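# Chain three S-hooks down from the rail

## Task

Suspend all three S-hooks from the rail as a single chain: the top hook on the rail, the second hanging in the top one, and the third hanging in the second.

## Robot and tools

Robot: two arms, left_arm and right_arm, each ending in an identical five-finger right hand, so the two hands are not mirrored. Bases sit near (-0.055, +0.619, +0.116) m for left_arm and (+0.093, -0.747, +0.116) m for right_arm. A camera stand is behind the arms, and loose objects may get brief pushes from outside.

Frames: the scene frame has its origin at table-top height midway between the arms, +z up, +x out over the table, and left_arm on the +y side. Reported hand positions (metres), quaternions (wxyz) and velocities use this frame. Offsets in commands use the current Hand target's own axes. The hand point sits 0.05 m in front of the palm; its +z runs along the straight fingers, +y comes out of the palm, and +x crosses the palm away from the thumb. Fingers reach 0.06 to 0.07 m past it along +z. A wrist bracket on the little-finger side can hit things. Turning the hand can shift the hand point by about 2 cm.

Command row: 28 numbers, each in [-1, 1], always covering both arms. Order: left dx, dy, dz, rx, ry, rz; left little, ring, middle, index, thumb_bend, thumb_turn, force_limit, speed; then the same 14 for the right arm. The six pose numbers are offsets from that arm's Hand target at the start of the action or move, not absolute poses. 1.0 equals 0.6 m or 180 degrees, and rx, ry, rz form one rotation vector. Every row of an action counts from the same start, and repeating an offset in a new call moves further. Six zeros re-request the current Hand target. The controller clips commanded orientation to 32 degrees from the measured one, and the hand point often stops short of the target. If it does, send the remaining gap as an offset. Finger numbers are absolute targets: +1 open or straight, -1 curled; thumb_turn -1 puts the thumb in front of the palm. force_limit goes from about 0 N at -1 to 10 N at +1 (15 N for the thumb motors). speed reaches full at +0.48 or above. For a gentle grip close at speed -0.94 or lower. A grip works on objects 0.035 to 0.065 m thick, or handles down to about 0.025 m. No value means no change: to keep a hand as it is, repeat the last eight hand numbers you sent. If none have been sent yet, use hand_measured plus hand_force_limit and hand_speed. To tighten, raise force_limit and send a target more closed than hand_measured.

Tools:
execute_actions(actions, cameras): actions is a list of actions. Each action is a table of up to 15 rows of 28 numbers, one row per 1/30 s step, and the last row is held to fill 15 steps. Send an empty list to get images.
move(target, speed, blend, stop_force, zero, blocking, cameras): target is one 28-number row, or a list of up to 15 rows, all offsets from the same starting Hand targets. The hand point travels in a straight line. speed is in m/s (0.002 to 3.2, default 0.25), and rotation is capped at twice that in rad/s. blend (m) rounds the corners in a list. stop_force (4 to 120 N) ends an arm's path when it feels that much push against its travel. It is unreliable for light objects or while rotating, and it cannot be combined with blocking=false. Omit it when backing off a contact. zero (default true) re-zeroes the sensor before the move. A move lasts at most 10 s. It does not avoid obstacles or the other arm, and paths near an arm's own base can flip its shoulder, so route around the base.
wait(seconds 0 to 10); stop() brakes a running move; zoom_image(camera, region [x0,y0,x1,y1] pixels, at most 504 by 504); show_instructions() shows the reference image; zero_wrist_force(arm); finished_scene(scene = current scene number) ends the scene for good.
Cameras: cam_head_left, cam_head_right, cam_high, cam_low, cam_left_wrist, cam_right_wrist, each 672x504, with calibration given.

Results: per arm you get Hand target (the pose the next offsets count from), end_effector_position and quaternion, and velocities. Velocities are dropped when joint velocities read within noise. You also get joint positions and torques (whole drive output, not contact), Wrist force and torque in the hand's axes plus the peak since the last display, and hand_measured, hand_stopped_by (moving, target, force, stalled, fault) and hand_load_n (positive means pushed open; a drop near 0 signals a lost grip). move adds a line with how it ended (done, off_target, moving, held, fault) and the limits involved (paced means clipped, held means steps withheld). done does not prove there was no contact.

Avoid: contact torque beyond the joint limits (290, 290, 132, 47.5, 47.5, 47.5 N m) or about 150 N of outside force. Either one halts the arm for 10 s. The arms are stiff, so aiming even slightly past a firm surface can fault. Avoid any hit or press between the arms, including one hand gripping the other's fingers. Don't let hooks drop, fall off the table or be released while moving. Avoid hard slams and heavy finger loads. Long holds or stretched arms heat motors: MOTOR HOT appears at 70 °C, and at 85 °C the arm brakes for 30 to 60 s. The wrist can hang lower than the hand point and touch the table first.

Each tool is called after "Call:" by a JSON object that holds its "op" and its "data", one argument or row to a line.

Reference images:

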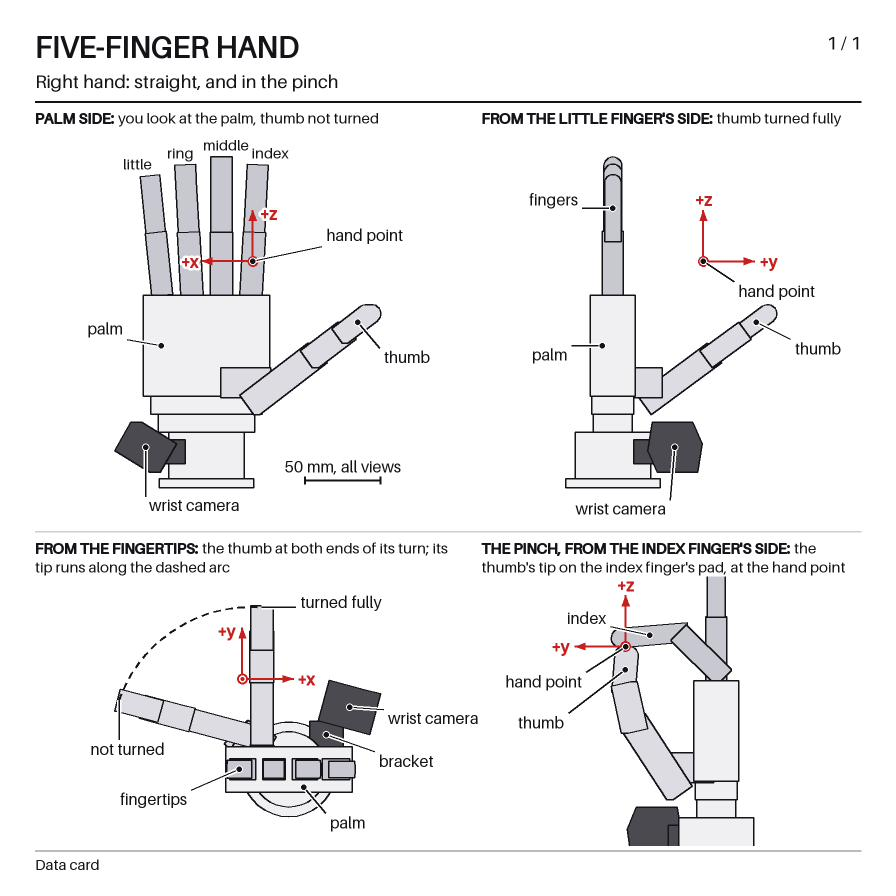

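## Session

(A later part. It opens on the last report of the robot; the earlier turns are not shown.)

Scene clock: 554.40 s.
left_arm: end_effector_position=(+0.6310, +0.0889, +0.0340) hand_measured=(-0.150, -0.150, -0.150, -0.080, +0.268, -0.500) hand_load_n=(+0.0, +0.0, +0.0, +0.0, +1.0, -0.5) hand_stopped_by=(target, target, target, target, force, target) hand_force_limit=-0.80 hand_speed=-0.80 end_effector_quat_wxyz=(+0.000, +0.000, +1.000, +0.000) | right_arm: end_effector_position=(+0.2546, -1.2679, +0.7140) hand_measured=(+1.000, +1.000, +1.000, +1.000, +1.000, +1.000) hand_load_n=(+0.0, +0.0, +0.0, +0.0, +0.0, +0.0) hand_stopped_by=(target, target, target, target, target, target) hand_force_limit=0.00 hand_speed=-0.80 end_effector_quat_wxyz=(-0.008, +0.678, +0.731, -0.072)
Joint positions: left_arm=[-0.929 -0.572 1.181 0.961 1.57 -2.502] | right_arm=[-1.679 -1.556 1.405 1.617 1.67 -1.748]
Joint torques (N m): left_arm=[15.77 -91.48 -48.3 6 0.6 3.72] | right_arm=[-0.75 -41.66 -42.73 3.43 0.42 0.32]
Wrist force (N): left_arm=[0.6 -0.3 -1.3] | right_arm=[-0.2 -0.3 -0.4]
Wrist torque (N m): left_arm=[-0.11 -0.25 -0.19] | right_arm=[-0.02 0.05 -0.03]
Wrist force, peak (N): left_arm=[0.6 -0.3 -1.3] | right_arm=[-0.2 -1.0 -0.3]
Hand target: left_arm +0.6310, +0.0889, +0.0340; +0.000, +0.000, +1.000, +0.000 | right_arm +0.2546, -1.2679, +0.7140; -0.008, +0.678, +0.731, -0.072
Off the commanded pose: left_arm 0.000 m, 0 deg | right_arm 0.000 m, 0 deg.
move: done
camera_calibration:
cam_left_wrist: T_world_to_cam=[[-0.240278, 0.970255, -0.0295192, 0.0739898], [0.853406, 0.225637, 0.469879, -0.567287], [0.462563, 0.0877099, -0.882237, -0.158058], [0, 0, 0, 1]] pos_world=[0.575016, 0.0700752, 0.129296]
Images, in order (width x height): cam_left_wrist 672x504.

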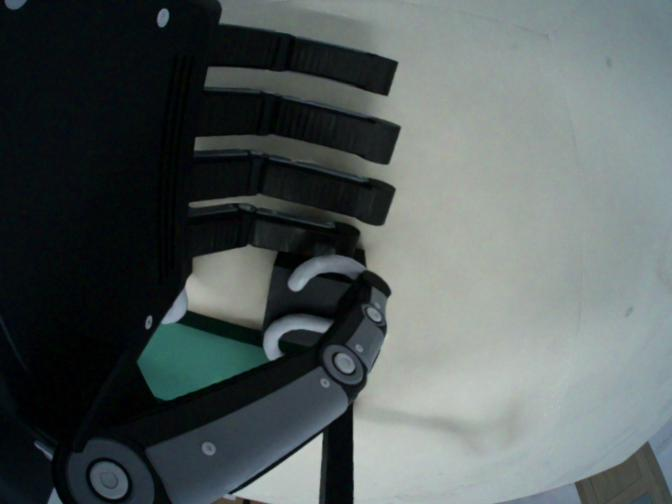

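Call:
{"op": "wait", "data": {
  "seconds": 0.1,
  "cameras": ["cam_low", "cam_high"]
}}

Call:
{"op": "zoom_image", "data": {
  "camera": "cam_low",
  "region": [400, 230, 500, 310]
}}

Call:
{"op": "zoom_image", "data": {
  "camera": "cam_high",
  "region": [270, 200, 400, 320]
}}

Scene clock: 583.10 s.
left_arm: end_effector_position=(+0.6310, +0.0889, +0.0340) hand_measured=(-0.150, -0.150, -0.150, -0.080, +0.268, -0.500) hand_load_n=(+0.0, +0.0, +0.0, +0.0, +0.5, -0.5) hand_stopped_by=(target, target, target, target, force, target) hand_force_limit=-0.80 hand_speed=-0.80 end_effector_quat_wxyz=(+0.000, +0.000, +1.000, +0.000) | right_arm: end_effector_position=(+0.2546, -1.2679, +0.7140) hand_measured=(+1.000, +1.000, +1.000, +1.000, +1.000, +1.000) hand_load_n=(+0.0, +0.0, +0.0, +0.0, +0.0, +0.0) hand_stopped_by=(target, target, target, target, target, target) hand_force_limit=0.00 hand_speed=-0.80 end_effector_quat_wxyz=(-0.008, +0.678, +0.731, -0.072)
Joint positions: left_arm=[-0.929 -0.572 1.181 0.961 1.57 -2.502] | right_arm=[-1.679 -1.556 1.405 1.617 1.67 -1.748]
Joint torques (N m): left_arm=[12.95 -91.32 -41.57 3.12 0.18 3.18] | right_arm=[-0.74 -40.24 -42.33 3.57 0.56 0.31]
Wrist force (N): left_arm=[0.4 -0.3 -0.8] | right_arm=[-0.1 -0.4 -0.3]
Wrist torque (N m): left_arm=[-0.11 -0.23 -0.20] | right_arm=[-0.04 0.03 -0.03]
Wrist force, peak (N): left_arm=[0.6 -0.4 -1.6] | right_arm=[-0.8 -0.2 -0.5]
Hand target: left_arm +0.6310, +0.0889, +0.0340; +0.000, +0.000, +1.000, +0.000 | right_arm +0.2546, -1.2679, +0.7140; -0.008, +0.678, +0.731, -0.072
Off the commanded pose: left_arm 0.000 m, 0 deg | right_arm 0.000 m, 0 deg.
wait: 0.10 s; at rest from the start
Images, in order (width x height): cam_high 672x504, cam_low 672x504.

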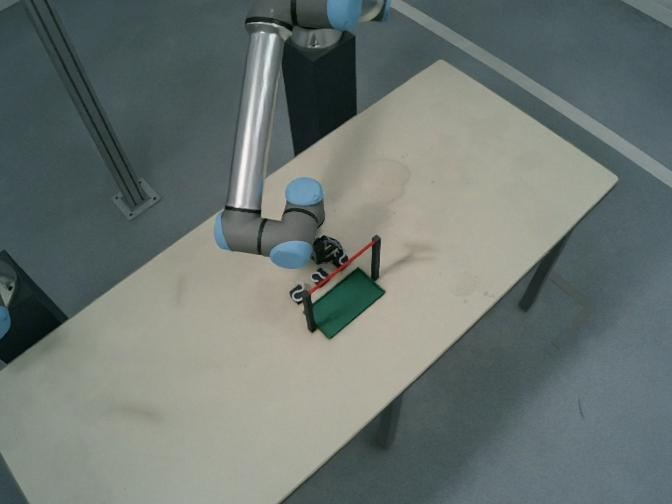

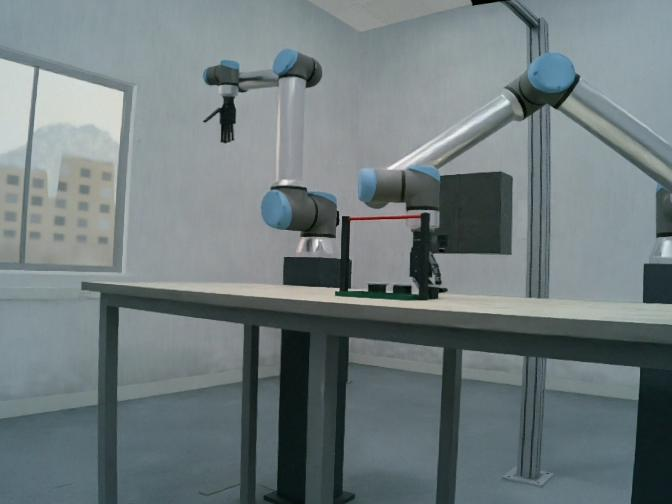

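Scaled by 5.040 from the camera's 672x504 image, which has a finer 960x720 frame.

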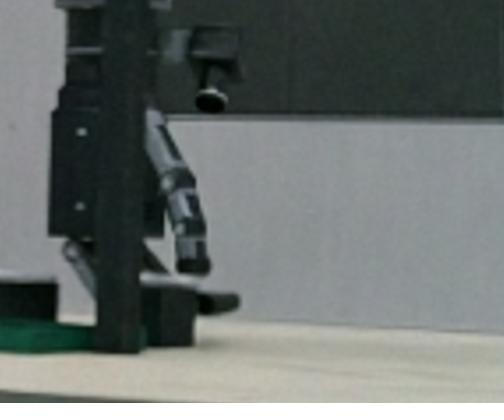

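Scaled by 3.877 from the camera's 672x504 image, which has a finer 960x720 frame.

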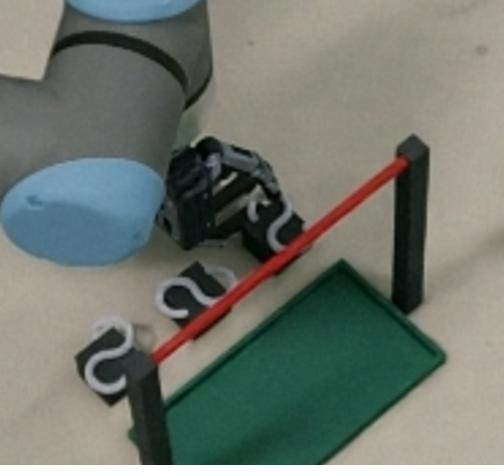

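Call:
{"op": "move", "data": {
  "target": [
    [0, 0, 0, 0, 0, 0, -0.15, -0.15, -0.15, -0.08, 0.55, -0.5, -0.8, -0.4, 0, 0, 0, 0, 0, 0, 1, 1, 1, 1, 1, 1, 0, -0.8],
    [0, 0, -0.0067, 0, 0, 0, -0.15, -0.15, -0.15, -0.08, 0.55, -0.5, -0.8, -0.8, 0, 0, 0, 0, 0, 0, 1, 1, 1, 1, 1, 1, 0, -0.8],
    [0, 0, -0.0067, 0, 0, 0, -0.15, -0.15, -0.15, -0.08, 0.1, -0.5, -0.8, -0.8, 0, 0, 0, 0, 0, 0, 1, 1, 1, 1, 1, 1, 0, -0.8]
  ],
  "speed": 0.02,
  "cameras": ["cam_left_wrist", "cam_low"]
}}

Call:
{"op": "zoom_image", "data": {
  "camera": "cam_left_wrist",
  "region": [220, 180, 440, 380]
}}

Call:
{"op": "zoom_image", "data": {
  "camera": "cam_low",
  "region": [410, 250, 470, 310]
}}

Scene clock: 605.80 s.
left_arm: end_effector_position=(+0.6310, +0.0889, +0.0380) hand_measured=(-0.150, -0.150, -0.150, -0.080, +0.100, -0.500) hand_load_n=(+0.0, +0.5, +0.0, +0.0, +0.0, +0.0) hand_stopped_by=(target, target, target, target, target, target) hand_force_limit=-0.80 hand_speed=-0.80 end_effector_quat_wxyz=(+0.000, +0.000, +1.000, +0.000) | right_arm: end_effector_position=(+0.2546, -1.2679, +0.7140) hand_measured=(+1.000, +1.000, +1.000, +1.000, +1.000, +1.000) hand_load_n=(+0.0, +0.0, +0.0, +0.0, +0.0, +0.0) hand_stopped_by=(target, target, target, target, target, target) hand_force_limit=0.00 hand_speed=-0.80 end_effector_quat_wxyz=(-0.008, +0.678, +0.731, -0.072)
Joint positions: left_arm=[-0.929 -0.576 1.181 0.965 1.57 -2.502] | right_arm=[-1.679 -1.556 1.405 1.617 1.67 -1.748]
Joint torques (N m): left_arm=[0.28 -114.08 -48.75 6.5 -1.15 2.6] | right_arm=[0.7 -41.27 -42.3 3.62 0.7 0.14]
Wrist force (N): left_arm=[0.5 -0.1 0.6] | right_arm=[-0.1 0.0 -0.4]
Wrist torque (N m): left_arm=[-0.05 -0.26 -0.17] | right_arm=[0.03 0.02 -0.01]
Wrist force, peak (N): left_arm=[0.2 -0.5 -1.5] | right_arm=[0.1 -0.8 -0.6]
Hand target: left_arm +0.6310, +0.0889, +0.0380; +0.000, +0.000, +1.000, +0.000 | right_arm +0.2546, -1.2679, +0.7140; -0.008, +0.678, +0.731, -0.072
Off the commanded pose: left_arm 0.000 m, 0 deg | right_arm 0.000 m, 0 deg.
move: done
camera_calibration:
cam_left_wrist: T_world_to_cam=[[-0.240278, 0.970255, -0.0295192, 0.0741079], [0.853406, 0.225637, 0.469879, -0.569167], [0.462563, 0.0877099, -0.882237, -0.154529], [0, 0, 0, 1]] pos_world=[0.575016, 0.0700752, 0.133296]
Images, in order (width x height): cam_low 672x504, cam_left_wrist 672x504.

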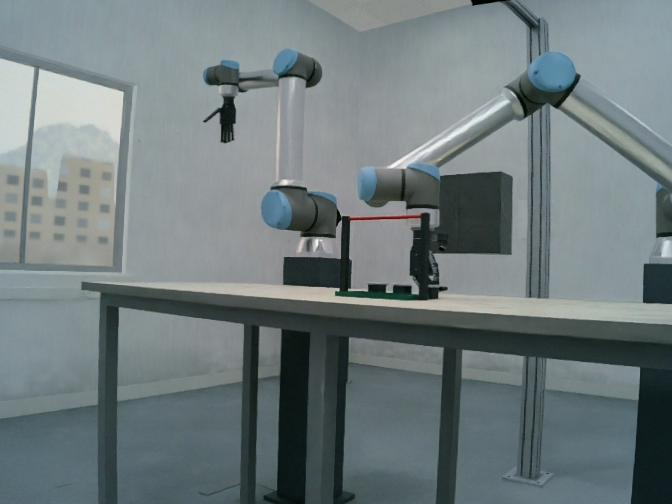

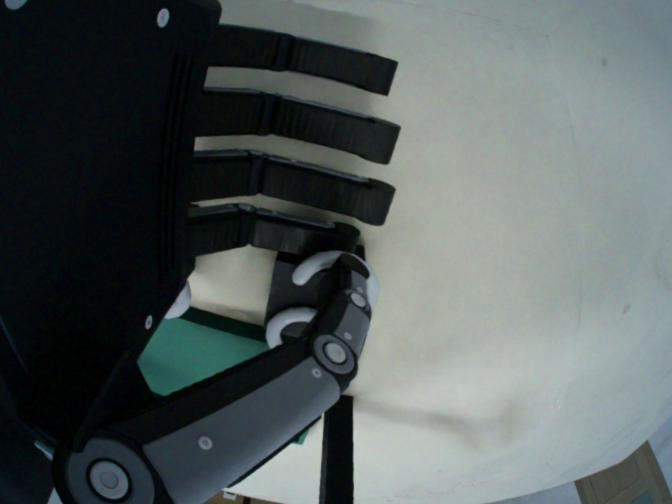

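Scaled by 2.291 from the camera's 672x504 image, which has a finer 960x720 frame.

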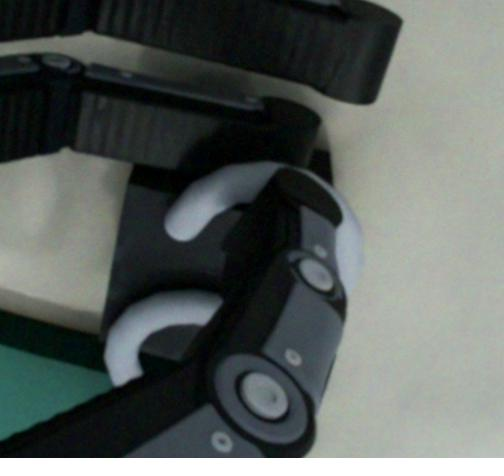

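Scaled by 8.400 from the camera's 672x504 image, which has a finer 960x720 frame.

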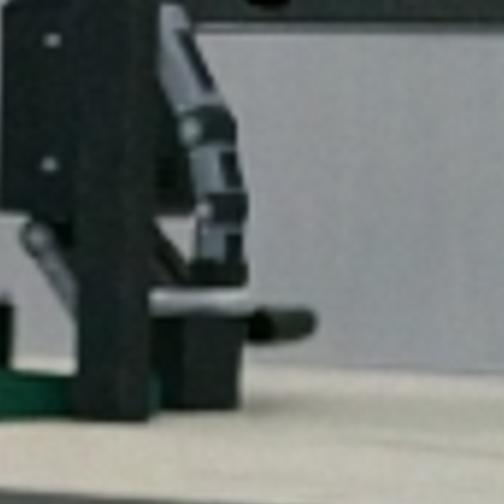

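Call:
{"op": "move", "data": {
  "target": [0, 0, 0, 0, 0, 0, -0.15, -0.15, -0.15, -0.35, 0.1, -0.5, -0.6, -0.9, 0, 0, 0, 0, 0, 0, 1, 1, 1, 1, 1, 1, 0, -0.8],
  "speed": 0.02,
  "cameras": ["cam_left_wrist", "cam_low"]
}}

Call:
{"op": "zoom_image", "data": {
  "camera": "cam_left_wrist",
  "region": [220, 180, 440, 380]
}}

Call:
{"op": "zoom_image", "data": {
  "camera": "cam_low",
  "region": [410, 250, 470, 310]
}}

Scene clock: 613.93 s.
left_arm: end_effector_position=(+0.6310, +0.0889, +0.0380) hand_measured=(-0.150, -0.150, -0.150, -0.152, +0.100, -0.500) hand_load_n=(+0.0, +0.0, +0.5, +4.0, +1.5, +0.0) hand_stopped_by=(target, target, target, force, target, target) hand_force_limit=-0.60 hand_speed=-0.90 end_effector_quat_wxyz=(+0.000, +0.000, +1.000, +0.000) | right_arm: end_effector_position=(+0.2546, -1.2679, +0.7140) hand_measured=(+1.000, +1.000, +1.000, +1.000, +1.000, +1.000) hand_load_n=(+0.0, +0.0, +0.0, +0.0, +0.0, +0.0) hand_stopped_by=(target, target, target, target, target, target) hand_force_limit=0.00 hand_speed=-0.80 end_effector_quat_wxyz=(-0.008, +0.678, +0.731, -0.072)
Joint positions: left_arm=[-0.929 -0.576 1.181 0.965 1.57 -2.502] | right_arm=[-1.679 -1.556 1.405 1.617 1.67 -1.748]
Joint torques (N m): left_arm=[-1.8 -113.54 -47.96 6.05 -1.79 1.04] | right_arm=[-1.4 -41.33 -42.92 3.43 0.65 0.24]
Wrist force (N): left_arm=[0.1 -0.5 0.7] | right_arm=[0.0 -0.4 0.1]
Wrist torque (N m): left_arm=[-0.11 -0.22 -0.21] | right_arm=[-0.06 0.00 -0.01]
Wrist force, peak (N): left_arm=[0.3 -0.9 0.7] | right_arm=[-0.7 -0.1 -0.7]
Hand target: left_arm +0.6310, +0.0889, +0.0380; +0.000, +0.000, +1.000, +0.000 | right_arm +0.2546, -1.2679, +0.7140; -0.008, +0.678, +0.731, -0.072
Off the commanded pose: left_arm 0.000 m, 0 deg | right_arm 0.000 m, 0 deg.
move: done
camera_calibration:
cam_left_wrist: T_world_to_cam=[[-0.240278, 0.970255, -0.0295192, 0.0741079], [0.853406, 0.225637, 0.469879, -0.569167], [0.462563, 0.0877099, -0.882237, -0.154529], [0, 0, 0, 1]] pos_world=[0.575016, 0.0700752, 0.133296]
Images, in order (width x height): cam_low 672x504, cam_left_wrist 672x504.

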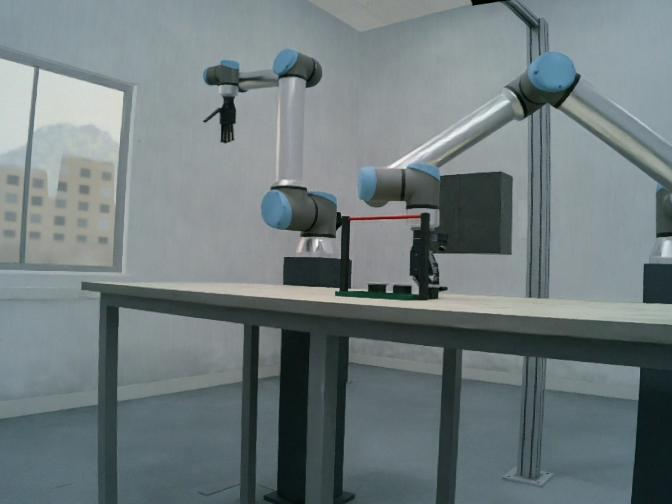

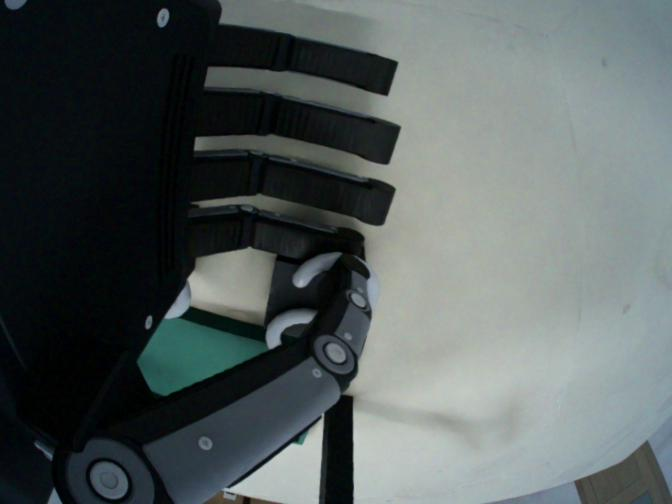

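Scaled by 2.291 from the camera's 672x504 image, which has a finer 960x720 frame.

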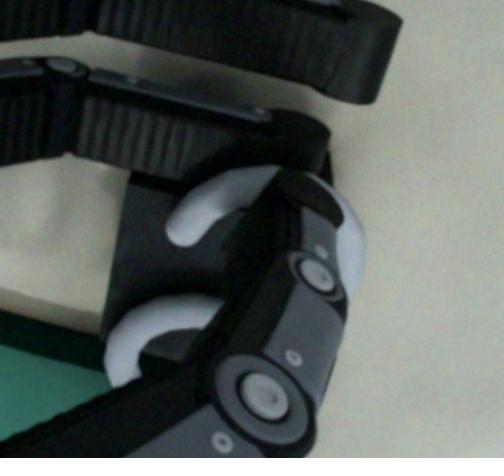

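Scaled by 8.400 from the camera's 672x504 image, which has a finer 960x720 frame.

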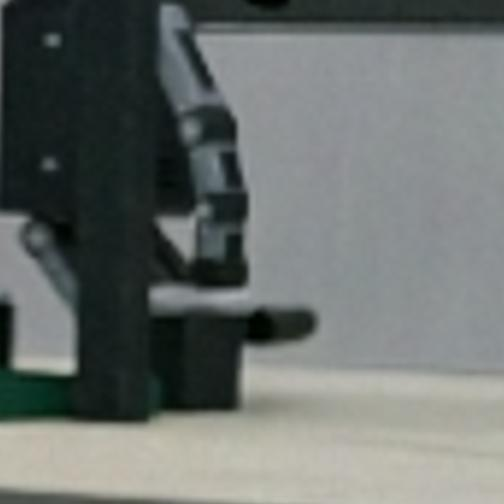

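Call:
{"op": "move", "data": {
  "target": [0, 0, 0, 0, 0, 0, -0.15, -0.15, -0.15, -0.4, -0.1, -0.5, 0.0, -0.92, 0, 0, 0, 0, 0, 0, 1, 1, 1, 1, 1, 1, 0, -0.8],
  "speed": 0.02,
  "cameras": ["cam_left_wrist", "cam_low"]
}}

Call:
{"op": "zoom_image", "data": {
  "camera": "cam_left_wrist",
  "region": [220, 180, 440, 380]
}}

Call:
{"op": "zoom_image", "data": {
  "camera": "cam_low",
  "region": [410, 250, 470, 310]
}}

Scene clock: 618.50 s.
left_arm: end_effector_position=(+0.6310, +0.0889, +0.0380) hand_measured=(-0.150, -0.150, -0.150, -0.158, +0.064, -0.500) hand_load_n=(+0.0, +0.0, +0.0, +10.5, +7.5, -0.5) hand_stopped_by=(target, target, target, force, force, target) hand_force_limit=0.00 hand_speed=-0.92 end_effector_quat_wxyz=(+0.000, +0.000, +1.000, +0.000) | right_arm: end_effector_position=(+0.2546, -1.2679, +0.7140) hand_measured=(+1.000, +1.000, +1.000, +1.000, +1.000, +1.000) hand_load_n=(+0.0, +0.0, +0.0, +0.0, +0.0, +0.0) hand_stopped_by=(target, target, target, target, target, target) hand_force_limit=0.00 hand_speed=-0.80 end_effector_quat_wxyz=(-0.008, +0.678, +0.731, -0.072)
Joint positions: left_arm=[-0.929 -0.576 1.181 0.965 1.57 -2.502] | right_arm=[-1.679 -1.556 1.405 1.617 1.67 -1.748]
Joint torques (N m): left_arm=[-0.9 -113.96 -47.58 5.7 -2 0.35] | right_arm=[-0.42 -42.67 -42.57 3.33 0.62 0.55]
Wrist force (N): left_arm=[0.1 -0.5 0.8] | right_arm=[0.0 -0.6 0.0]
Wrist torque (N m): left_arm=[-0.09 -0.19 -0.21] | right_arm=[-0.09 0.00 -0.02]
Wrist force, peak (N): left_arm=[0.3 -0.7 1.0] | right_arm=[-0.7 -0.7 -0.4]
Hand target: left_arm +0.6310, +0.0889, +0.0380; +0.000, +0.000, +1.000, +0.000 | right_arm +0.2546, -1.2679, +0.7140; -0.008, +0.678, +0.731, -0.072
Off the commanded pose: left_arm 0.000 m, 0 deg | right_arm 0.000 m, 0 deg.
move: done
camera_calibration:
cam_left_wrist: T_world_to_cam=[[-0.240267, 0.970257, -0.0295404, 0.0741039], [0.853367, 0.225629, 0.469954, -0.569154], [0.462642, 0.0877056, -0.882196, -0.154579], [0, 0, 0, 1]] pos_world=[0.575016, 0.0700753, 0.133296]
Images, in order (width x height): cam_low 672x504, cam_left_wrist 672x504.

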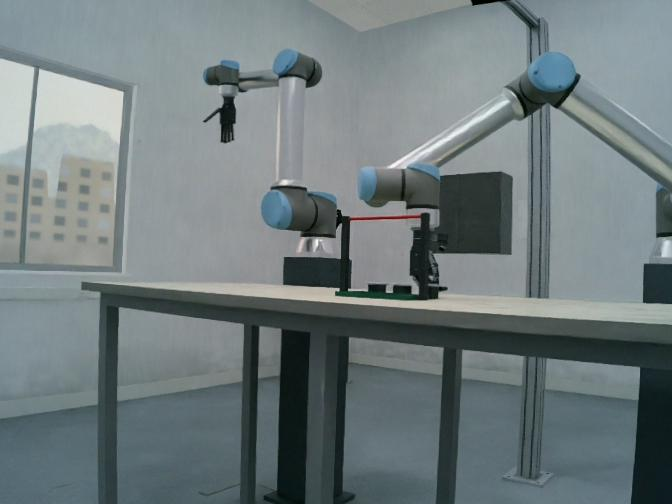

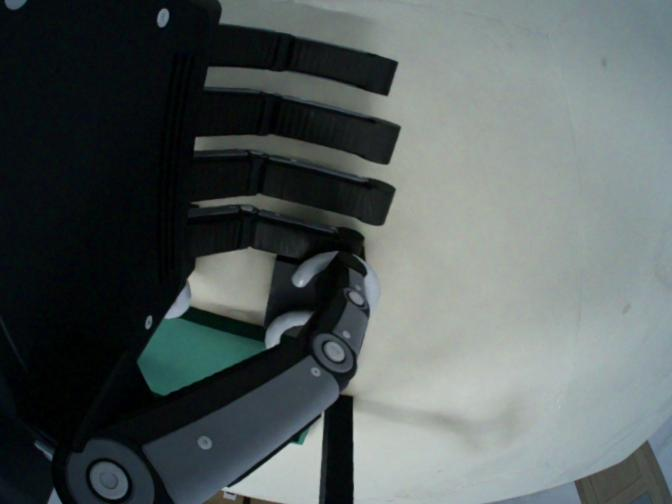

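Scaled by 2.291 from the camera's 672x504 image, which has a finer 960x720 frame.

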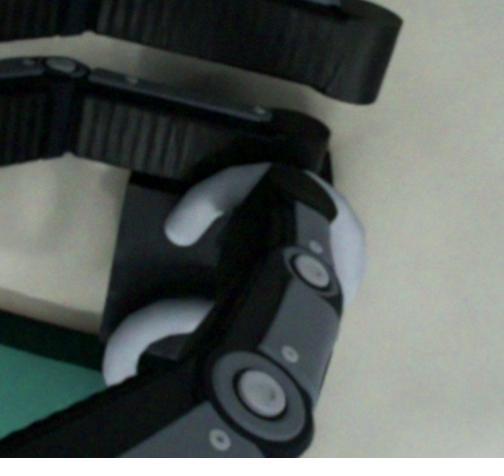

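Scaled by 8.400 from the camera's 672x504 image, which has a finer 960x720 frame.

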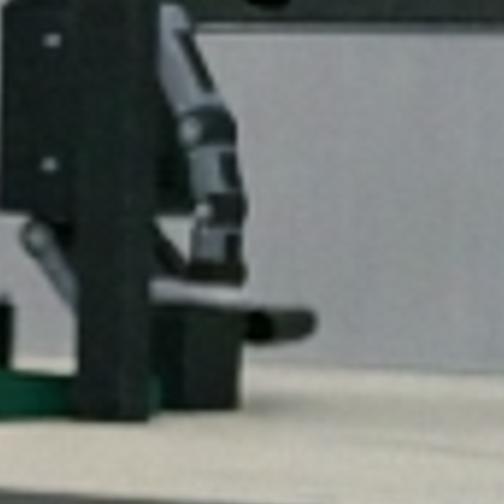

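Call:
{"op": "move", "data": {
  "target": [0, 0, -0.0833, 0, 0, 0, -0.15, -0.15, -0.15, -0.4, -0.1, -0.5, 0.0, -0.92, 0, 0, 0, 0, 0, 0, 1, 1, 1, 1, 1, 1, 0, -0.8],
  "speed": 0.04,
  "cameras": ["cam_left_wrist", "cam_low", "cam_high"]
}}

Call:
{"op": "zoom_image", "data": {
  "camera": "cam_left_wrist",
  "region": [220, 180, 440, 380]
}}

Call:
{"op": "zoom_image", "data": {
  "camera": "cam_low",
  "region": [400, 220, 480, 300]
}}

Scene clock: 624.17 s.
left_arm: end_effector_position=(+0.6310, +0.0890, +0.0878) hand_measured=(-0.150, -0.150, -0.150, -0.158, +0.064, -0.500) hand_load_n=(+0.0, +0.0, +0.0, +10.5, +7.5, -0.5) hand_stopped_by=(target, target, target, force, force, target) hand_force_limit=0.00 hand_speed=-0.92 end_effector_quat_wxyz=(+0.000, +0.000, +1.000, +0.000) | right_arm: end_effector_position=(+0.2546, -1.2679, +0.7140) hand_measured=(+1.000, +1.000, +1.000, +1.000, +1.000, +1.000) hand_load_n=(+0.0, +0.0, +0.0, +0.0, +0.0, +0.0) hand_stopped_by=(target, target, target, target, target, target) hand_force_limit=0.00 hand_speed=-0.80 end_effector_quat_wxyz=(-0.008, +0.678, +0.731, -0.072)
Joint positions: left_arm=[-0.929 -0.624 1.176 1.019 1.57 -2.502] | right_arm=[-1.679 -1.556 1.405 1.617 1.67 -1.748]
Joint torques (N m): left_arm=[-5.8 -107.23 -50.45 7.14 -1.82 -0.15] | right_arm=[-1.08 -40.1 -43.78 3.52 0.57 0.43]
Wrist force (N): left_arm=[0.3 -0.6 0.8] | right_arm=[-0.4 -0.7 0.0]
Wrist torque (N m): left_arm=[-0.14 -0.28 -0.18] | right_arm=[-0.10 0.08 -0.05]
Wrist force, peak (N): left_arm=[0.3 -0.8 1.2] | right_arm=[-0.2 -0.1 -1.0]
Hand target: left_arm +0.6310, +0.0889, +0.0880; +0.000, +0.000, +1.000, +0.000 | right_arm +0.2546, -1.2679, +0.7140; -0.008, +0.678, +0.731, -0.072
Off the commanded pose: left_arm 0.000 m, 0 deg | right_arm 0.000 m, 0 deg.
move: done
camera_calibration:
cam_left_wrist: T_world_to_cam=[[-0.240267, 0.970257, -0.0295404, 0.075578], [0.853367, 0.225629, 0.469954, -0.592604], [0.462642, 0.0877056, -0.882196, -0.110558], [0, 0, 0, 1]] pos_world=[0.575016, 0.0700753, 0.183196]
Images, in order (width x height): cam_high 672x504, cam_low 672x504, cam_left_wrist 672x504.

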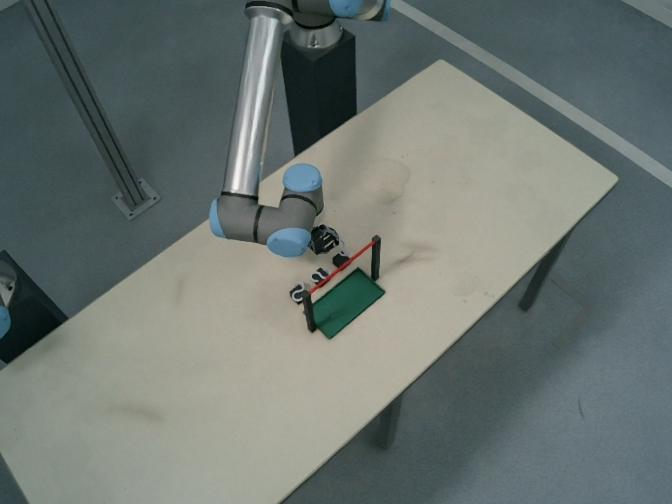

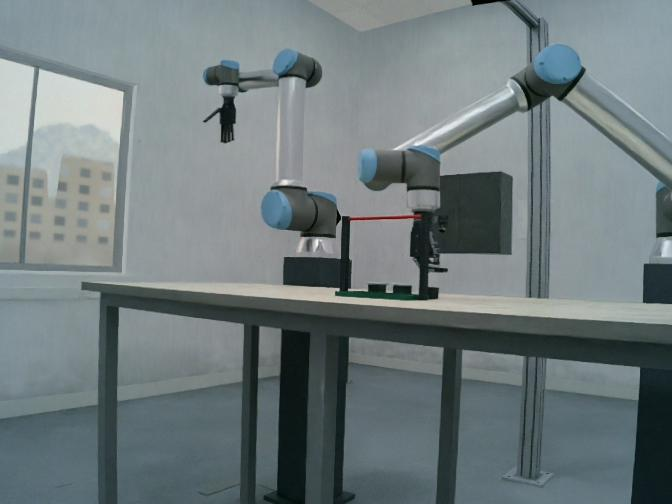

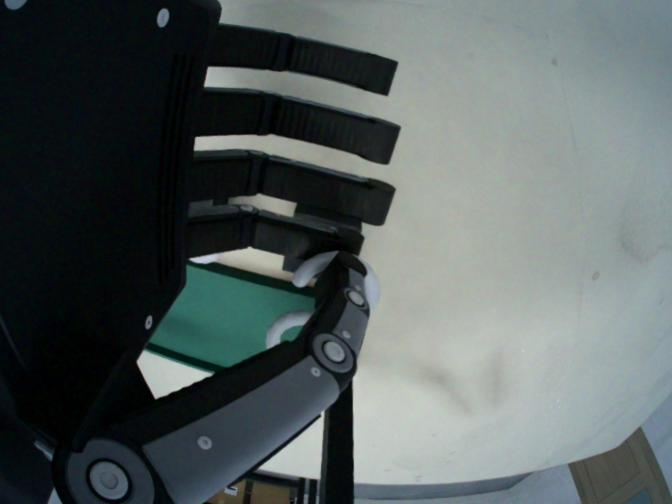

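Scaled by 2.291 from the camera's 672x504 image, which has a finer 960x720 frame.

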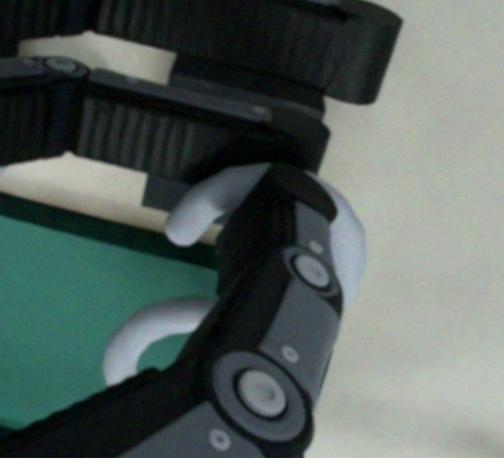

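Scaled by 6.300 from the camera's 672x504 image, which has a finer 960x720 frame.

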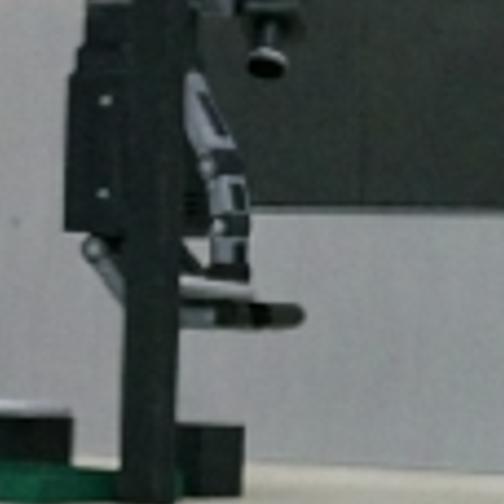

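Call:
{"op": "move", "data": {
  "target": [0.0517, -0.1, -0.27, 0.4218, -0.3209, 0.3209, -0.15, -0.15, -0.15, -0.4, -0.1, -0.5, 0.0, -0.92, 0, 0, 0, 0, 0, 0, 1, 1, 1, 1, 1, 1, 0, -0.8],
  "speed": 0.22,
  "cameras": ["cam_left_wrist", "cam_low", "cam_high"]
}}

Scene clock: 654.30 s.
left_arm: end_effector_position=(+0.5998, +0.0290, +0.2500) hand_measured=(-0.150, -0.150, -0.150, -0.158, +0.064, -0.500) hand_load_n=(+0.0, +0.0, +0.0, +10.5, +7.0, -1.5) hand_stopped_by=(target, target, target, force, force, target) hand_force_limit=0.00 hand_speed=-0.92 end_effector_quat_wxyz=(+0.428, +0.428, +0.562, -0.563) | right_arm: end_effector_position=(+0.2546, -1.2679, +0.7140) hand_measured=(+1.000, +1.000, +1.000, +1.000, +1.000, +1.000) hand_load_n=(+0.0, +0.0, +0.0, +0.0, +0.0, -0.5) hand_stopped_by=(target, target, target, target, target, target) hand_force_limit=0.00 hand_speed=-0.80 end_effector_quat_wxyz=(-0.008, +0.678, +0.731, -0.072)
Joint positions: left_arm=[-0.76 -1.028 1.979 -0.951 2.379 -1.84] | right_arm=[-1.679 -1.556 1.405 1.617 1.67 -1.748]
Joint torques (N m): left_arm=[17.13 -60.47 -16.09 -4.4 2.83 -2.49] | right_arm=[0.32 -40.78 -43.19 3.39 0.42 0.18]
Wrist force (N): left_arm=[-0.3 -0.1 1.3] | right_arm=[0.1 -0.5 -0.4]
Wrist torque (N m): left_arm=[-0.15 -0.11 0.04] | right_arm=[-0.04 0.01 -0.02]
Wrist force, peak (N): left_arm=[-0.1 -1.1 1.4] | right_arm=[-0.4 -0.5 -0.8]
Hand target: left_arm +0.5998, +0.0290, +0.2500; +0.428, +0.428, +0.562, -0.563 | right_arm +0.2546, -1.2679, +0.7140; -0.008, +0.678, +0.731, -0.072
Off the commanded pose: left_arm 0.000 m, 0 deg | right_arm 0.000 m, 0 deg.
move: done
camera_calibration:
cam_left_wrist: T_world_to_cam=[[0.87133, -0.0295507, -0.489807, -0.39157], [0.444778, 0.469172, 0.762922, -0.463849], [0.207259, -0.882612, 0.421947, -0.0925158], [0, 0, 0, 1]] pos_world=[0.566672, 0.124398, 0.201124]
Images, in order (width x height): cam_high 672x504, cam_low 672x504, cam_left_wrist 672x504.

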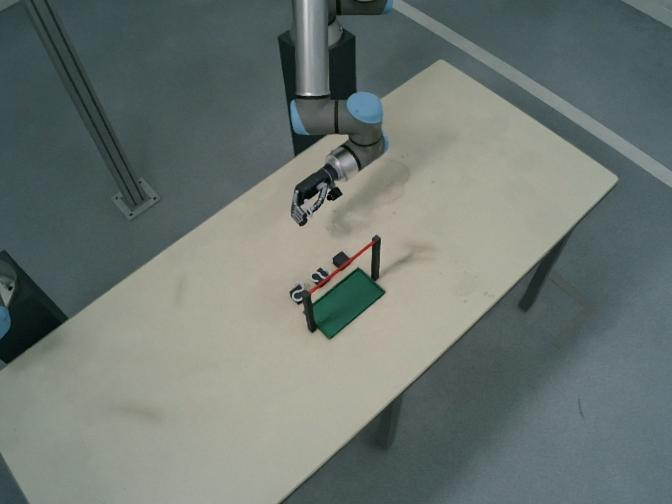

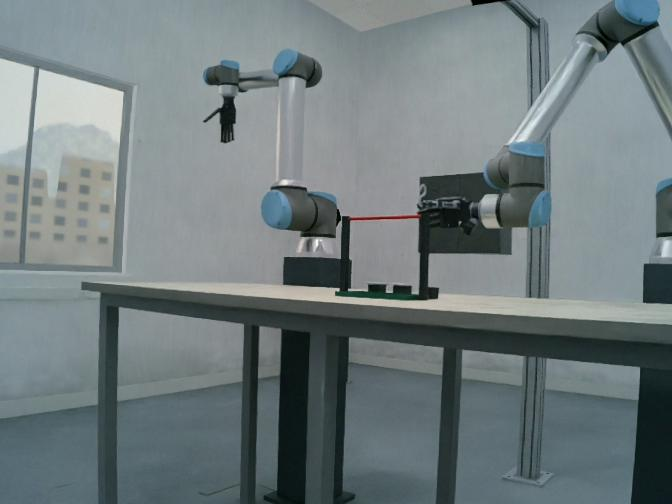

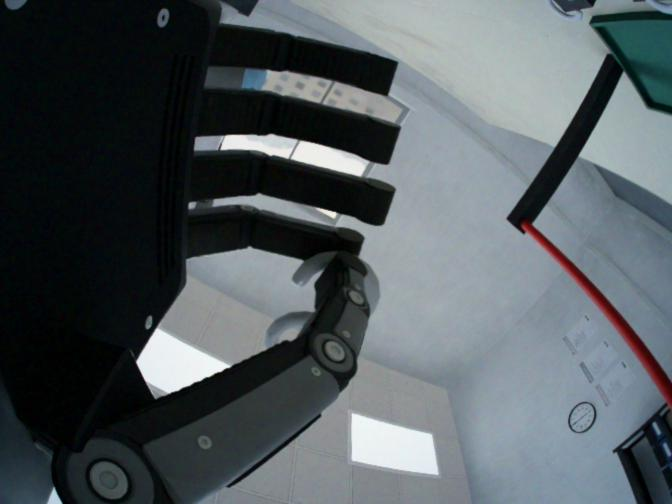

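Call:
{"op": "move", "data": {
  "target": [0, 0, 0, 0, 0, 0, -0.15, -0.15, -0.15, -0.4, -0.1, -0.5, 0.0, -0.92, 0.4078, 0.798, 0.1468, -0.0512, -0.02, -0.6413, 1, 1, 1, 1, 1, 1, 0, -0.8],
  "speed": 0.5
}}

Scene clock: 687.03 s.
left_arm: end_effector_position=(+0.5998, +0.0290, +0.2500) hand_measured=(-0.150, -0.150, -0.150, -0.158, +0.064, -0.500) hand_load_n=(+0.0, +0.0, +0.0, +10.5, +7.0, -1.5) hand_stopped_by=(target, target, target, force, force, target) hand_force_limit=0.00 hand_speed=-0.92 end_effector_quat_wxyz=(+0.428, +0.428, +0.562, -0.563) | right_arm: end_effector_position=(+0.6999, -1.0001, +0.5504) hand_measured=(+1.000, +1.000, +1.000, +1.000, +1.000, +1.000) hand_load_n=(+0.0, +0.0, +0.0, +0.0, +0.0, +0.0) hand_stopped_by=(target, target, target, target, target, target) hand_force_limit=0.00 hand_speed=-0.80 end_effector_quat_wxyz=(+0.000, -0.258, +0.966, +0.000)
Joint positions: left_arm=[-0.76 -1.028 1.979 -0.951 2.379 -1.84] | right_arm=[-0.751 -1.207 1.297 1.481 1.571 -2.833]
Joint torques (N m): left_arm=[16.1 -61.33 -15.36 -4.32 3.33 -2.72] | right_arm=[15.78 -57.51 -54.64 6.33 -1.67 -0.59]
Wrist force (N): left_arm=[-0.2 0.0 1.4] | right_arm=[-0.3 -0.6 -0.4]
Wrist torque (N m): left_arm=[-0.14 -0.13 0.05] | right_arm=[-0.01 0.09 0.10]
Wrist force, peak (N): left_arm=[-0.2 -0.1 1.8] | right_arm=[-1.6 -0.9 0.7]
Hand target: left_arm +0.5998, +0.0290, +0.2500; +0.428, +0.428, +0.562, -0.563 | right_arm +0.7000, -1.0001, +0.5504; +0.000, -0.258, +0.966, +0.000
Off the commanded pose: left_arm 0.000 m, 0 deg | right_arm 0.000 m, 0 deg.
move: done

Call:
{"op": "move", "data": {
  "target": [0, 0, 0, 0, 0, 0, -0.15, -0.15, -0.15, -0.4, -0.1, -0.5, 0.0, -0.92, -0.4455, 0.705, 0.3333, 0.234, -0.5229, -0.4566, 1, 1, 1, 1, 1, 1, 0, -0.8],
  "speed": 0.4,
  "cameras": ["cam_right_wrist", "cam_high"]
}}

Scene clock: 697.20 s.
left_arm: end_effector_position=(+0.5998, +0.0290, +0.2500) hand_measured=(-0.150, -0.150, -0.150, -0.158, +0.064, -0.500) hand_load_n=(+0.0, +0.0, +0.0, +10.5, +7.0, -2.0) hand_stopped_by=(target, target, target, force, force, target) hand_force_limit=0.00 hand_speed=-0.92 end_effector_quat_wxyz=(+0.428, +0.428, +0.562, -0.563) | right_arm: end_effector_position=(+0.7205, -0.5001, +0.3504) hand_measured=(+1.000, +1.000, +1.000, +1.000, +1.000, +1.000) hand_load_n=(+0.0, +0.0, +0.0, +0.0, +0.0, +0.0) hand_stopped_by=(target, target, target, target, target, target) hand_force_limit=0.00 hand_speed=-0.80 end_effector_quat_wxyz=(+0.705, -0.656, +0.247, -0.113)
Joint positions: left_arm=[-0.76 -1.028 1.979 -0.951 2.379 -1.84] | right_arm=[-0.359 -1.458 2.203 -0.852 0.173 -2.836]
Joint torques (N m): left_arm=[17.29 -59.27 -14.58 -4.26 3.02 -2.41] | right_arm=[-15.65 -53.89 -20.99 -3.96 2.65 2.64]
Wrist force (N): left_arm=[0.0 -0.1 1.3] | right_arm=[-1.0 0.0 0.8]
Wrist torque (N m): left_arm=[-0.16 -0.16 0.06] | right_arm=[0.09 0.13 -0.10]
Wrist force, peak (N): left_arm=[-0.2 -0.3 1.7] | right_arm=[-1.2 -0.1 2.1]
Hand target: left_arm +0.5998, +0.0290, +0.2500; +0.428, +0.428, +0.562, -0.563 | right_arm +0.7205, -0.5001, +0.3504; +0.705, -0.655, +0.247, -0.113
Off the commanded pose: left_arm 0.000 m, 0 deg | right_arm 0.000 m, 0 deg.
move: done
camera_calibration:
cam_right_wrist: T_world_to_cam=[[0.000604973, -0.000801459, -0.999999, 0.353779], [-0.999999, 0.00145792, -0.000606141, 0.730396], [0.00145841, 0.999999, -0.000800576, 0.622287], [0, 0, 0, 1]] pos_world=[0.729274, -0.623067, 0.35472]
Images, in order (width x height): cam_high 672x504, cam_right_wrist 672x504.

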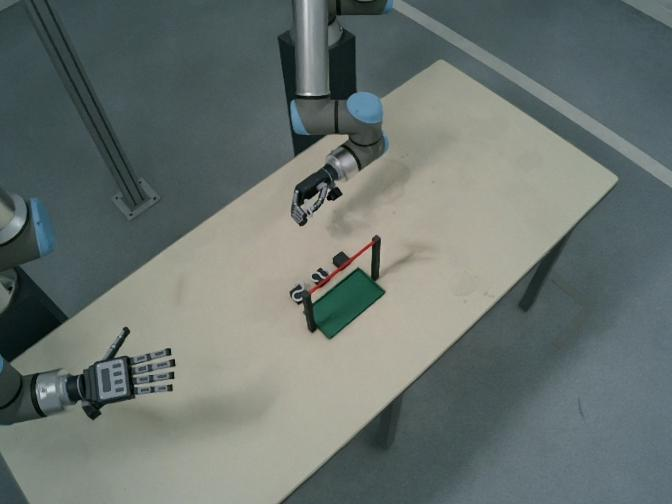

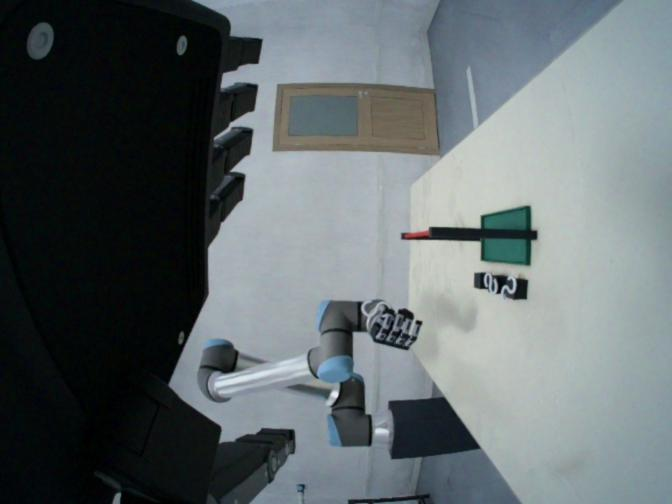

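Call:
{"op": "move", "data": {
  "target": [0, 0, 0, 0, 0, 0, -0.15, -0.15, -0.15, -0.4, -0.1, -0.5, 0.0, -0.92, -0.3218, 0.2995, 0.2857, 0, 0, 0, 1, 1, 1, 1, 1, 1, 0, -0.8],
  "speed": 0.25,
  "cameras": ["cam_right_wrist"]
}}

Scene clock: 707.47 s.
left_arm: end_effector_position=(+0.5998, +0.0290, +0.2500) hand_measured=(-0.150, -0.150, -0.150, -0.158, +0.064, -0.500) hand_load_n=(+0.0, +0.0, +0.0, +10.5, +6.5, -1.5) hand_stopped_by=(target, target, target, force, force, target) hand_force_limit=0.00 hand_speed=-0.92 end_effector_quat_wxyz=(+0.428, +0.428, +0.562, -0.563) | right_arm: end_effector_position=(+0.6117, -0.2374, +0.2163) hand_measured=(+1.000, +1.000, +1.000, +1.000, +1.000, +1.000) hand_load_n=(+0.0, +0.0, +0.0, -0.5, +0.0, +0.0) hand_stopped_by=(target, target, target, target, target, target) hand_force_limit=0.00 hand_speed=-0.80 end_effector_quat_wxyz=(+0.705, -0.655, +0.247, -0.113)
Joint positions: left_arm=[-0.76 -1.028 1.979 -0.951 2.379 -1.84] | right_arm=[0.172 -1.274 2.335 -1.091 0.704 -2.918]
Joint torques (N m): left_arm=[16.18 -59.58 -15.34 -4.18 3.33 -2.34] | right_arm=[14.02 -36.07 -36.2 -4.47 2.57 2.43]
Wrist force (N): left_arm=[-0.2 -0.4 1.2] | right_arm=[-0.7 0.3 0.9]
Wrist torque (N m): left_arm=[-0.18 -0.13 0.04] | right_arm=[0.15 0.10 -0.05]
Wrist force, peak (N): left_arm=[-0.1 -0.2 1.6] | right_arm=[-2.1 1.4 1.0]
Hand target: left_arm +0.5998, +0.0290, +0.2500; +0.428, +0.428, +0.562, -0.563 | right_arm +0.6117, -0.2372, +0.2162; +0.705, -0.655, +0.247, -0.113
Off the commanded pose: left_arm 0.000 m, 0 deg | right_arm 0.000 m, 0 deg.
move: done
camera_calibration:
cam_right_wrist: T_world_to_cam=[[0.00120164, 0.000300253, -0.999999, 0.219778], [-0.999998, 0.00146525, -0.0012012, 0.621266], [0.00146488, 0.999999, 0.000302013, 0.359291], [0, 0, 0, 1]] pos_world=[0.620474, -0.360267, 0.220416]
Images, in order (width x height): cam_right_wrist 672x504.

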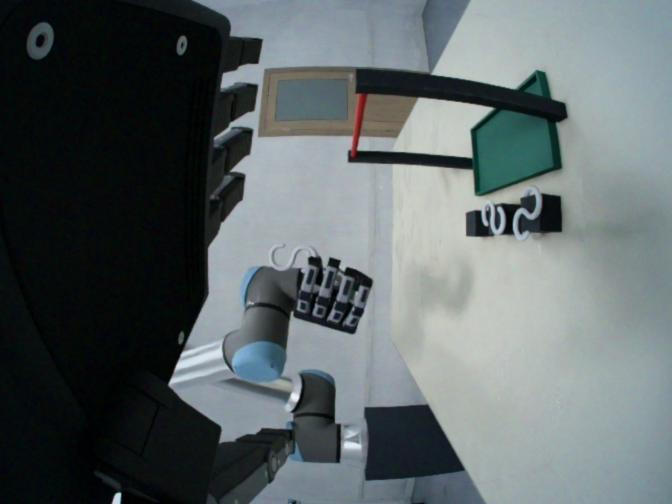

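Call:
{"op": "zoom_image", "data": {
  "camera": "cam_right_wrist",
  "region": [250, 210, 390, 340]
}}

Scaled by 3.600 from the camera's 672x504 image, which has a finer 960x720 frame.

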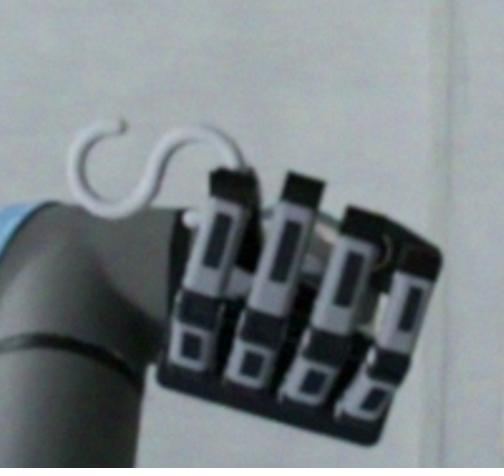

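Call:
{"op": "move", "data": {
  "target": [0.0483, 0.1693, 0.115, 0, 0, 0, -0.15, -0.15, -0.15, -0.4, -0.1, -0.5, 0.0, -0.92, 0, 0, 0, 0, 0, 0, 1, 1, 1, 1, 1, 1, 0, -0.8],
  "speed": 0.1,
  "cameras": ["cam_right_wrist", "cam_left_wrist", "cam_low"]
}}

Call:
{"op": "zoom_image", "data": {
  "camera": "cam_right_wrist",
  "region": [270, 60, 430, 220]
}}

Scene clock: 749.63 s.
left_arm: end_effector_position=(+0.6899, -0.0400, +0.1951) hand_measured=(-0.150, -0.150, -0.150, -0.158, +0.064, -0.500) hand_load_n=(+0.0, +0.0, +0.0, +10.5, +6.5, -1.5) hand_stopped_by=(target, target, target, force, force, target) hand_force_limit=0.00 hand_speed=-0.92 end_effector_quat_wxyz=(+0.428, +0.428, +0.562, -0.563) | right_arm: end_effector_position=(+0.6117, -0.2372, +0.2162) hand_measured=(+1.000, +1.000, +1.000, +1.000, +1.000, +1.000) hand_load_n=(+0.0, +0.0, +0.0, +0.0, +0.0, +0.0) hand_stopped_by=(target, target, target, target, target, target) hand_force_limit=0.00 hand_speed=-0.80 end_effector_quat_wxyz=(+0.705, -0.655, +0.247, -0.113)
Joint positions: left_arm=[-0.744 -0.835 1.74 -0.906 2.395 -1.84] | right_arm=[0.173 -1.274 2.334 -1.091 0.704 -2.918]
Joint torques (N m): left_arm=[16.39 -75.46 -47.17 0.82 3.3 1.96] | right_arm=[13.79 -35.5 -37.07 -4.77 2.62 2.26]
Wrist force (N): left_arm=[-0.3 -0.2 1.9] | right_arm=[-0.9 0.0 0.8]
Wrist torque (N m): left_arm=[-0.15 -0.12 0.06] | right_arm=[0.10 0.14 -0.08]
Wrist force, peak (N): left_arm=[-0.2 0.3 2.3] | right_arm=[-1.3 0.5 0.8]
Hand target: left_arm +0.6900, -0.0401, +0.1951; +0.428, +0.428, +0.562, -0.563 | right_arm +0.6117, -0.2372, +0.2162; +0.705, -0.655, +0.247, -0.113
Off the commanded pose: left_arm 0.000 m, 0 deg | right_arm 0.000 m, 0 deg.
move: done
camera_calibration:
cam_left_wrist: T_world_to_cam=[[0.87133, -0.0296613, -0.489799, -0.499092], [0.444777, 0.469347, 0.762815, -0.429658], [0.20726, -0.882516, 0.422149, -0.14907], [0, 0, 0, 1]] pos_world=[0.656872, 0.0552983, 0.146224]
cam_right_wrist: T_world_to_cam=[[0.00120135, 0.00040025, -0.999999, 0.219814], [-0.999998, 0.00146537, -0.00120076, 0.621166], [0.00146488, 0.999999, 0.000402009, 0.359169], [0, 0, 0, 1]] pos_world=[0.620374, -0.360167, 0.220415]
Images, in order (width x height): cam_low 672x504, cam_left_wrist 672x504, cam_right_wrist 672x504.

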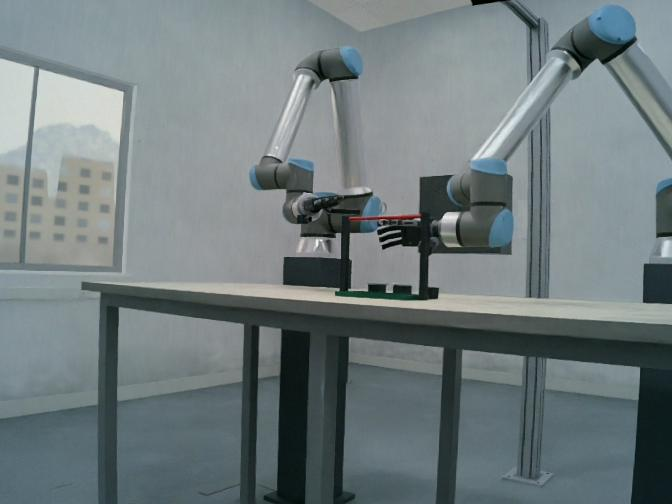

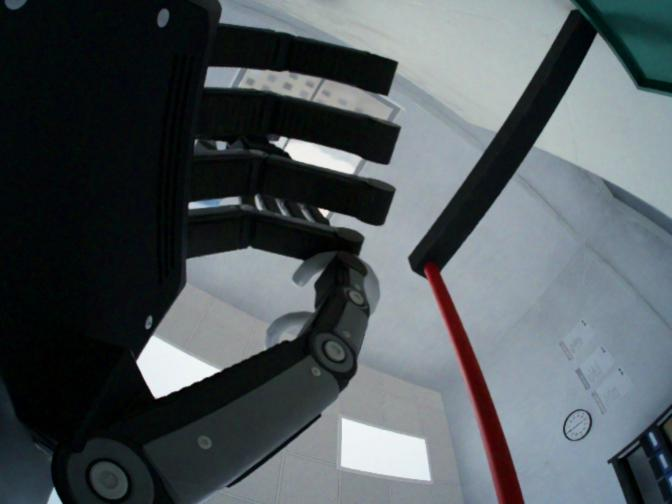

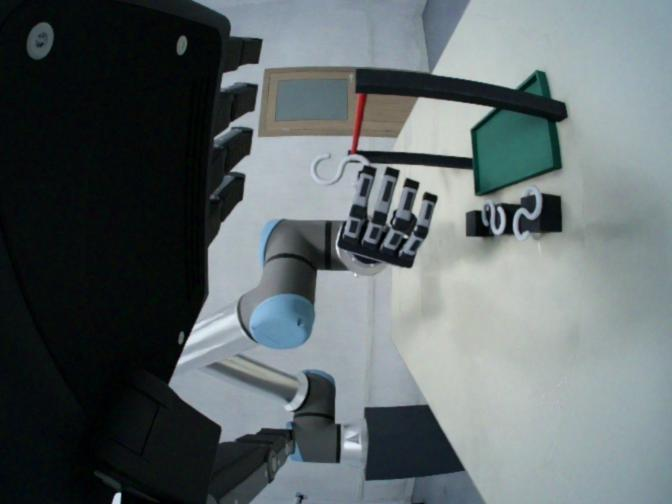

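Scaled by 3.150 from the camera's 672x504 image, which has a finer 960x720 frame.

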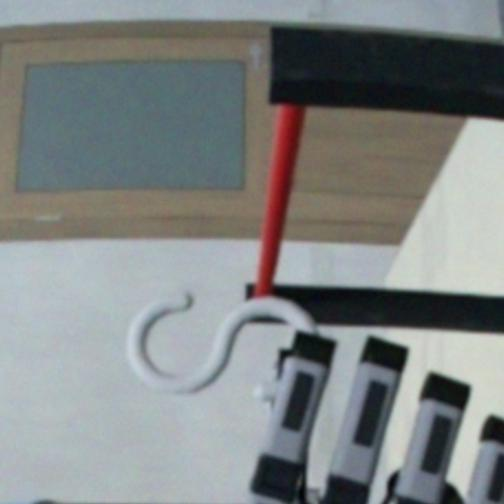

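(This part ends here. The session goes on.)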